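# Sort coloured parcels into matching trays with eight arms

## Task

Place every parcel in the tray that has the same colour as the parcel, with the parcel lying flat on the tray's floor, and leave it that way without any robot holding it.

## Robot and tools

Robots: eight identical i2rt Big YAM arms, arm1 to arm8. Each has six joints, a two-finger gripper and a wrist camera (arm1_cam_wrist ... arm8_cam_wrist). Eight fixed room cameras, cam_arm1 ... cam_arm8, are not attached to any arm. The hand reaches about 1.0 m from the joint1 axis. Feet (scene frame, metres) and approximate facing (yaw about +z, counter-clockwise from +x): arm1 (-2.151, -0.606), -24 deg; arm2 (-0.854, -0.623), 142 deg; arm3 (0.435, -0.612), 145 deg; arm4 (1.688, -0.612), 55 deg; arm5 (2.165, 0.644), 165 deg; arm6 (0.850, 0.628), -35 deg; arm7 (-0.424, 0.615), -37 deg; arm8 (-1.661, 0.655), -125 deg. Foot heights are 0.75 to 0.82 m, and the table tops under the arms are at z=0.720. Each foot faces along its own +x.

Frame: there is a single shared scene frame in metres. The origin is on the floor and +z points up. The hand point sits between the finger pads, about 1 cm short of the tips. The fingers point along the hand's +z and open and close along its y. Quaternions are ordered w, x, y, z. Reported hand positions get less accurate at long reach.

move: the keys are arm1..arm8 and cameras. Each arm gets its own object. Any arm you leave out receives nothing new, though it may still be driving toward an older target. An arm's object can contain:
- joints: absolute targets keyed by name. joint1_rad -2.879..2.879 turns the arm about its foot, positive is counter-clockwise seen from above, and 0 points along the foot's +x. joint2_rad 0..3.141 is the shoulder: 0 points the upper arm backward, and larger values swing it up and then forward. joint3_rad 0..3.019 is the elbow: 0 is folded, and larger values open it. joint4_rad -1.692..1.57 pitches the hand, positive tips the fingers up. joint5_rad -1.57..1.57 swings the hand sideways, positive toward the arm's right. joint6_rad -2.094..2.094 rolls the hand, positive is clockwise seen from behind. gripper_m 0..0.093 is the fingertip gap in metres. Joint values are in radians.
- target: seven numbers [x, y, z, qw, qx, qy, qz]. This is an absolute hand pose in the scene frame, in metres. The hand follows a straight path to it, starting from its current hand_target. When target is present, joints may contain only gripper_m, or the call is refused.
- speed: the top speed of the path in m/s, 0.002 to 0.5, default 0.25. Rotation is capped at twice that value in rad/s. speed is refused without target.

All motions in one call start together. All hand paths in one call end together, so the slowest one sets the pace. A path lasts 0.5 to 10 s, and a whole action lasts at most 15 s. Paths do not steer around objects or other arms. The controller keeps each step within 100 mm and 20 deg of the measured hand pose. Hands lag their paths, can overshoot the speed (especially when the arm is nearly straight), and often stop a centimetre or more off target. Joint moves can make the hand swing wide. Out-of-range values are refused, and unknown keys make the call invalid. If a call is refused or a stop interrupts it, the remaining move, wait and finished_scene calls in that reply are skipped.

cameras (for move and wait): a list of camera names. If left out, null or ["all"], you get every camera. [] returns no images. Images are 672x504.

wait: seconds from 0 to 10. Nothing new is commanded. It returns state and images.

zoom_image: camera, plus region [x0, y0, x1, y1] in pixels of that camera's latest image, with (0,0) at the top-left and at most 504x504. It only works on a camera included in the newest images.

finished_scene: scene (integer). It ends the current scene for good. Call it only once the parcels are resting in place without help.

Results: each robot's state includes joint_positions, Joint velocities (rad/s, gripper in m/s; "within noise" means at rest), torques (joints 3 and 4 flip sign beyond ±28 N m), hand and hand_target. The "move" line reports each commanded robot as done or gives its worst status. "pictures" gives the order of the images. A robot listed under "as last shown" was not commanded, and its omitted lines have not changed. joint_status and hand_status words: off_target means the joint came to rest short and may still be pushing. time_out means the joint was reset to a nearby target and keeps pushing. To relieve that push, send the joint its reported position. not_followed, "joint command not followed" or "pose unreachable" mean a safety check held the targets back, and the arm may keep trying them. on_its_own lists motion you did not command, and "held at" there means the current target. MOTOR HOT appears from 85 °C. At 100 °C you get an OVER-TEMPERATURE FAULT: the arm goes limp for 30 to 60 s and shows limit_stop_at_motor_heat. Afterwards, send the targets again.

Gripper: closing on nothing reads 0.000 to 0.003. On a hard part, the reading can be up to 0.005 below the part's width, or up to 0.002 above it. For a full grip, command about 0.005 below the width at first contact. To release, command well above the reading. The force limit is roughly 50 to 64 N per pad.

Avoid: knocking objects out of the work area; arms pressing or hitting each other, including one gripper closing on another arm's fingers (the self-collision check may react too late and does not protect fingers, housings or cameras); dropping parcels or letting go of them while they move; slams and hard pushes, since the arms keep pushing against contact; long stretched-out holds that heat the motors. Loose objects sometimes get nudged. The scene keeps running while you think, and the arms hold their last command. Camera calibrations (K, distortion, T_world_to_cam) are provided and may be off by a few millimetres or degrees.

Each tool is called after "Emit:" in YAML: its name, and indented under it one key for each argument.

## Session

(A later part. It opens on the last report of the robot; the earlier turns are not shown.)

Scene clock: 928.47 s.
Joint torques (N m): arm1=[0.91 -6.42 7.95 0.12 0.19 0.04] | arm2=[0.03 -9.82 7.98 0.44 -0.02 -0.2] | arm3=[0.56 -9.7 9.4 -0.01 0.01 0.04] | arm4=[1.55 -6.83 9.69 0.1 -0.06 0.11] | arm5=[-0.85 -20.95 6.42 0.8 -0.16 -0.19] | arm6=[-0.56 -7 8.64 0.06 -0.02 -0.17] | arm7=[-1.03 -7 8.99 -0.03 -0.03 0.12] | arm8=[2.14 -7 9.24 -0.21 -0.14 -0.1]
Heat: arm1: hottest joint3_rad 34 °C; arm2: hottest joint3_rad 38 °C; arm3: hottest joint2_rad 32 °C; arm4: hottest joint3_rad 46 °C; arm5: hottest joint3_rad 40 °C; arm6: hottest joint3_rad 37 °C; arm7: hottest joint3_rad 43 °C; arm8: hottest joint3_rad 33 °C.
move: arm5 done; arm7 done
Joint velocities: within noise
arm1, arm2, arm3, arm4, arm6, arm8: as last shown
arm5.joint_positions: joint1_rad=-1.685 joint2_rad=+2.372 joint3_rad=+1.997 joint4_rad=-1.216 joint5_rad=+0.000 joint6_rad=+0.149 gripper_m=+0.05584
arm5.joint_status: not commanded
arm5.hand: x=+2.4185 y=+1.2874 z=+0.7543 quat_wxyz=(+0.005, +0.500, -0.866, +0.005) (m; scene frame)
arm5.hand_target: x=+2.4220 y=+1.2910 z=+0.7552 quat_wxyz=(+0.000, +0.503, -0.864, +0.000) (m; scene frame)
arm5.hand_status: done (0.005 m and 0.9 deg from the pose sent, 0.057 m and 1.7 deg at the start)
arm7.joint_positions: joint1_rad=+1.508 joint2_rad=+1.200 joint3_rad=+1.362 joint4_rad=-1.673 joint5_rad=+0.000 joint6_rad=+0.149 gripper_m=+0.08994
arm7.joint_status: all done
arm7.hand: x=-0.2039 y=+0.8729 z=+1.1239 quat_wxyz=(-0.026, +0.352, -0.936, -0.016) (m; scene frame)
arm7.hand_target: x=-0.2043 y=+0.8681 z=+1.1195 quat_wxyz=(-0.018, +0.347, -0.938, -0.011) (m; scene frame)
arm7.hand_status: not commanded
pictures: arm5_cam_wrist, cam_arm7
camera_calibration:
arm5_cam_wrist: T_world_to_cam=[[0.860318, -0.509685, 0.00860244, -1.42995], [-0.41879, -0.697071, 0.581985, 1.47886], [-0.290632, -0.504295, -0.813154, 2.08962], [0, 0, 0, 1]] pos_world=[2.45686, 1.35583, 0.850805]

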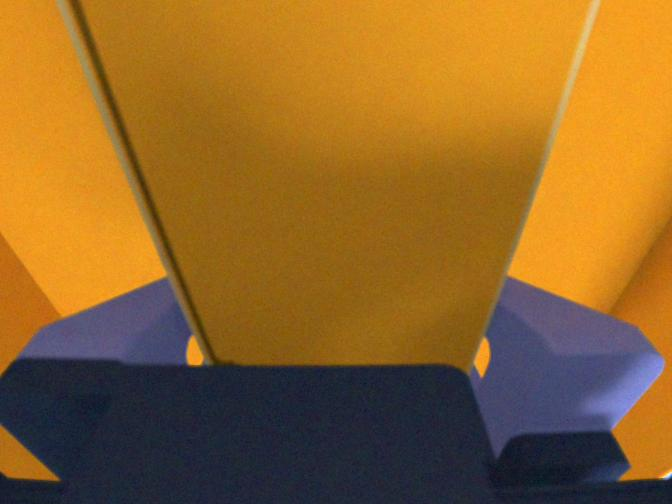

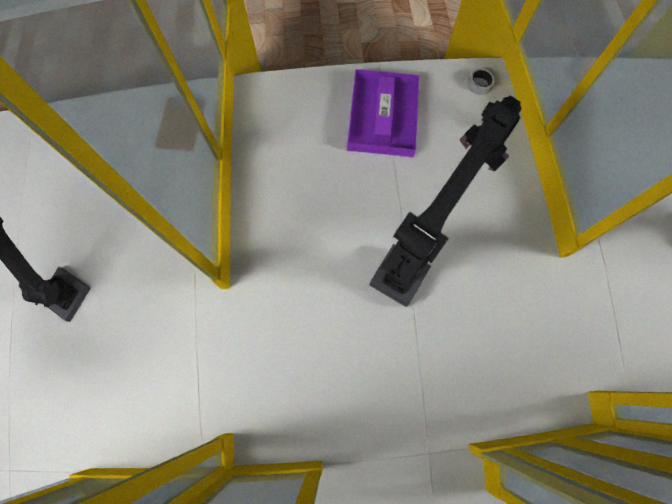

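Emit:
move:
  arm5: {"target":[2.422,1.291,0.75,0,-0.503,0.8643,0],"speed":0.08,"joints":{"gripper_m":0.09}}
  cameras: []

Emit:
move:
  arm5: {"target":[2.418,1.288,0.93,0,-0.503,0.8643,0],"speed":0.15}
  cameras: ["arm5_cam_wrist"]

Emit:
move:
  arm5: {"joints":{"joint2_rad":1.2,"joint3_rad":1.35,"joint4_rad":-1.68,"joint1_rad":-1.2}}
  cameras: ["cam_arm5","cam_arm1","cam_arm3"]

Emit:
zoom_image:
  camera: "cam_arm5"
  region: [400, 40, 520, 150]

Scene clock: 938.13 s.
Joint torques (N m): arm1=[0.38 -6.65 7.92 0.14 0.19 0.01] | arm2=[-0.03 -9.88 7.98 0.44 -0.02 -0.2] | arm3=[0.56 -9.82 9.42 0.03 -0.01 0.04] | arm4=[1.61 -6.89 9.69 0.1 -0.06 0.11] | arm5=[-0.91 -19.84 6.3 0.77 -0.12 -0.17] | arm6=[-0.56 -7 8.62 0.05 -0.02 -0.17] | arm7=[-0.91 -7.06 9.06 -0.01 -0.03 0.14] | arm8=[2.43 -7 9.28 -0.25 -0.12 -0.08]
Heat: arm1: hottest joint3_rad 34 °C; arm2: hottest joint3_rad 38 °C; arm3: hottest joint2_rad 32 °C; arm4: hottest joint3_rad 46 °C; arm5: hottest joint3_rad 40 °C; arm6: hottest joint3_rad 36 °C; arm7: hottest joint3_rad 43 °C; arm8: hottest joint3_rad 33 °C.
move: arm5 done
Joint velocities: within noise
arm1, arm2, arm3, arm4, arm6, arm7, arm8: as last shown
arm5.joint_positions: joint1_rad=-1.685 joint2_rad=+2.373 joint3_rad=+1.997 joint4_rad=-1.210 joint5_rad=+0.000 joint6_rad=+0.149 gripper_m=+0.08988
arm5.joint_status: all done
arm5.hand: x=+2.4191 y=+1.2888 z=+0.7540 quat_wxyz=(+0.003, +0.500, -0.866, +0.003) (m; scene frame)
arm5.hand_target: x=+2.4220 y=+1.2909 z=+0.7499 quat_wxyz=(+0.000, +0.503, -0.864, +0.000) (m; scene frame)
arm5.hand_status: done (0.005 m and 0.6 deg from the pose sent, 0.007 m and 0.9 deg at the start)
pictures: none
No camera images: "cameras" was empty.

Scene clock: 940.13 s.
Joint torques (N m): arm1=[0.67 -6.95 7.87 0.09 0.2 0.01] | arm2=[-0.03 -9.88 7.98 0.44 -0.02 -0.2] | arm3=[0.38 -9.7 9.42 0.05 -0.01 0.04] | arm4=[1.55 -6.83 9.69 0.1 -0.06 0.11] | arm5=[-0.44 -21.25 10.1 0.12 -0.15 -0.11] | arm6=[-0.56 -7.06 8.64 0.06 -0.02 -0.17] | arm7=[-0.97 -6.95 9.03 -0.05 -0.02 0.13] | arm8=[2.43 -7 9.21 -0.21 -0.12 -0.08]
Heat: arm1: hottest joint3_rad 34 °C; arm2: hottest joint3_rad 38 °C; arm3: hottest joint2_rad 32 °C; arm4: hottest joint3_rad 46 °C; arm5: hottest joint3_rad 40 °C; arm6: hottest joint3_rad 36 °C; arm7: hottest joint3_rad 43 °C; arm8: hottest joint3_rad 33 °C.
move: arm5 off_target
Joint velocities: within noise
arm1, arm2, arm4, arm6, arm7, arm8: as last shown
arm3.joint_positions: joint1_rad=+2.129 joint2_rad=+1.203 joint3_rad=+1.348 joint4_rad=-1.675 joint5_rad=+0.002 joint6_rad=-0.125 gripper_m=+0.08997
arm3.joint_status: not commanded
arm3.hand: x=+0.4154 y=-0.9500 z=+1.0674 quat_wxyz=(+0.013, +0.681, +0.732, -0.012) (m; scene frame)
arm3.hand_target: x=+0.4192 y=-0.9489 z=+1.0692 quat_wxyz=(+0.012, +0.679, +0.734, -0.013) (m; scene frame)
arm3.hand_status: not commanded
arm5.joint_positions: joint1_rad=-1.685 joint2_rad=+2.262 joint3_rad=+2.184 joint4_rad=-1.558 joint5_rad=+0.000 joint6_rad=+0.149 gripper_m=+0.08988
arm5.joint_status: not commanded
arm5.hand: x=+2.4140 y=+1.2764 z=+0.8988 quat_wxyz=(+0.022, +0.500, -0.866, +0.018) (m; scene frame)
arm5.hand_target: x=+2.4175 y=+1.2867 z=+0.9300 quat_wxyz=(+0.000, +0.503, -0.864, +0.000) (m; scene frame)
arm5.hand_status: off_target (0.033 m and 3.3 deg from the pose sent, 0.176 m and 0.6 deg at the start)
pictures: arm5_cam_wrist
camera_calibration:
arm5_cam_wrist: T_world_to_cam=[[0.860493, -0.509225, 0.0155712, -1.44016], [-0.409175, -0.672573, 0.616621, 1.29959], [-0.303526, -0.536969, -0.787106, 2.24974], [0, 0, 0, 1]] pos_world=[2.45386, 1.34874, 0.991861]

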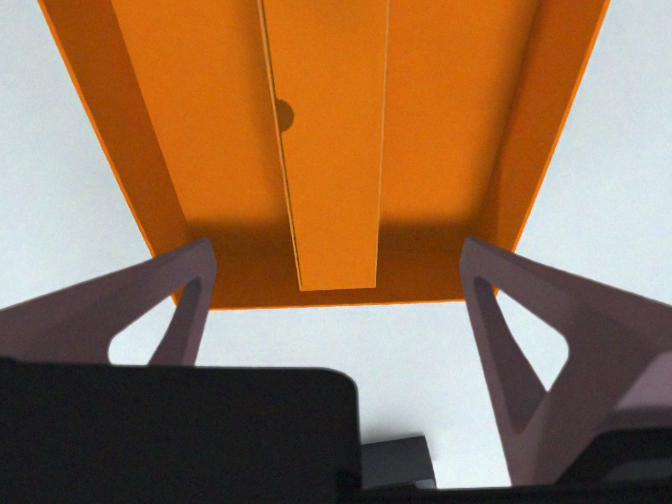

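Scene clock: 941.83 s.
Joint torques (N m): arm1=[1.14 -6.71 7.95 0.08 0.19 0.02] | arm2=[0.03 -9.88 7.98 0.44 -0.02 -0.2] | arm3=[0.44 -9.58 9.39 0.05 -0.02 0.05] | arm4=[1.55 -6.83 9.69 0.1 -0.06 0.11] | arm5=[-0.15 -6.48 7.23 0.12 -0.15 -0.07] | arm6=[-0.5 -7.12 8.62 0.06 -0.02 -0.17] | arm7=[-0.97 -7 9.05 -0.02 -0.03 0.15] | arm8=[2.32 -7.06 9.18 -0.2 -0.12 -0.1]
Heat: arm1: hottest joint3_rad 34 °C; arm2: hottest joint3_rad 38 °C; arm3: hottest joint2_rad 32 °C; arm4: hottest joint3_rad 46 °C; arm5: hottest joint3_rad 40 °C; arm6: hottest joint3_rad 36 °C; arm7: hottest joint3_rad 43 °C; arm8: hottest joint3_rad 33 °C.
move: arm5 done
Joint velocities: within noise
arm1.joint_positions: joint1_rad=-1.521 joint2_rad=+1.199 joint3_rad=+1.360 joint4_rad=-1.673 joint5_rad=+0.004 joint6_rad=+0.214 gripper_m=+0.08990
arm1.joint_status: not commanded
arm1.hand: x=-2.2775 y=-0.9177 z=+1.0926 quat_wxyz=(-0.023, -0.881, -0.471, +0.025) (m; scene frame)
arm1.hand_target: x=-2.2790 y=-0.9137 z=+1.0883 quat_wxyz=(-0.016, -0.884, -0.468, +0.019) (m; scene frame)
arm1.hand_status: not commanded
arm2.joint_positions: joint1_rad=-1.430 joint2_rad=+1.207 joint3_rad=+1.353 joint4_rad=-1.676 joint5_rad=+0.001 joint6_rad=-0.159 gripper_m=+0.08993
arm2.joint_status: not commanded
arm2.hand: x=-0.6852 y=-0.3299 z=+1.1162 quat_wxyz=(-0.019, +0.569, -0.822, -0.009) (m; scene frame)
arm2.hand_target: x=-0.6858 y=-0.3329 z=+1.1172 quat_wxyz=(-0.019, +0.573, -0.819, -0.009) (m; scene frame)
arm2.hand_status: not commanded
arm3, arm4, arm6, arm7: as last shown
arm5.joint_positions: joint1_rad=-1.206 joint2_rad=+1.202 joint3_rad=+1.343 joint4_rad=-1.675 joint5_rad=-0.001 joint6_rad=+0.147 gripper_m=+0.08989
arm5.joint_status: all done
arm5.hand: x=+2.1291 y=+0.9762 z=+1.1087 quat_wxyz=(-0.015, +0.691, -0.722, -0.016) (m; scene frame)
arm5.hand_target: x=+2.1271 y=+0.9757 z=+1.1117 quat_wxyz=(-0.016, +0.695, -0.718, -0.017) (m; scene frame)
arm5.hand_status: not commanded
arm8.joint_positions: joint1_rad=+0.392 joint2_rad=+1.196 joint3_rad=+1.354 joint4_rad=-1.676 joint5_rad=+0.002 joint6_rad=+0.147 gripper_m=+0.08992
arm8.joint_status: not commanded
arm8.hand: x=-1.7333 y=+0.3269 z=+1.0804 quat_wxyz=(-0.018, -0.822, -0.568, +0.020) (m; scene frame)
arm8.hand_target: x=-1.7308 y=+0.3273 z=+1.0774 quat_wxyz=(-0.014, -0.819, -0.573, +0.015) (m; scene frame)
arm8.hand_status: not commanded
pictures: cam_arm1, cam_arm3, cam_arm5

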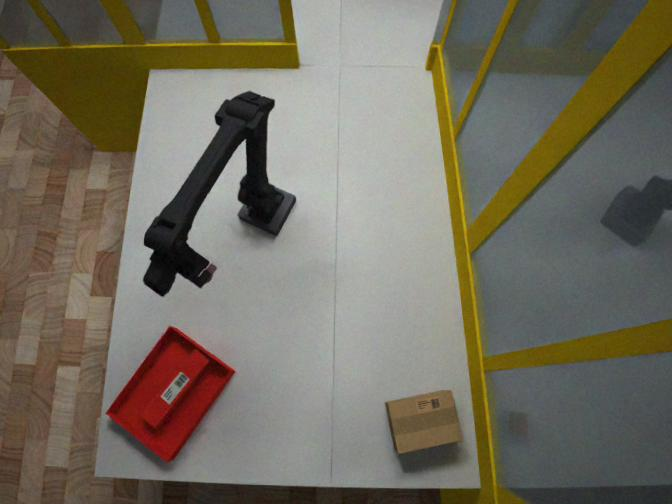

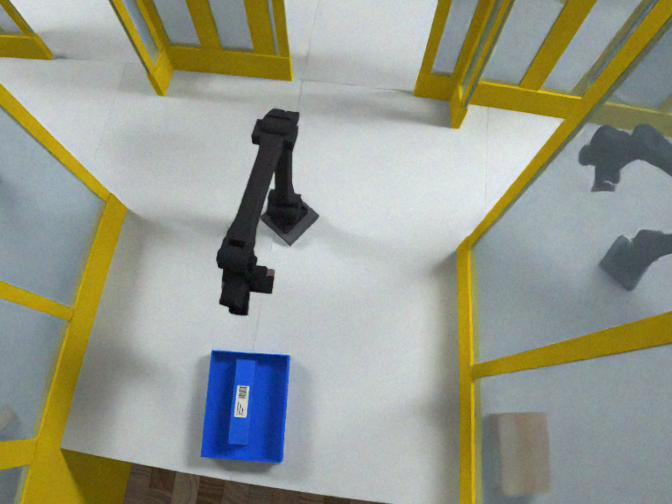

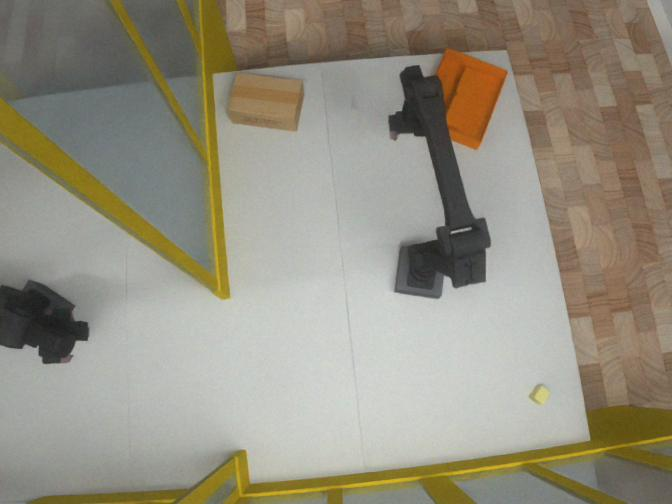

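Scaled by 4.200.

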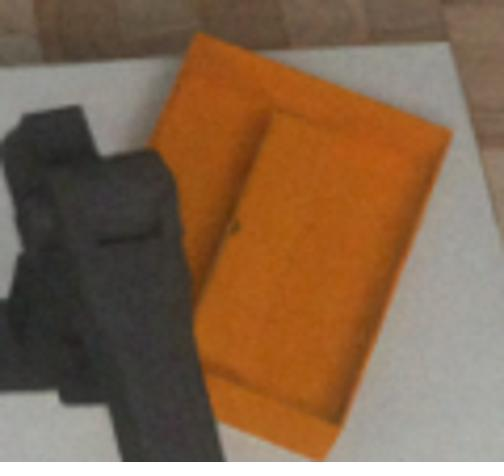

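Emit:
finished_scene:
  scene: 1

The scene is finished: the task was done.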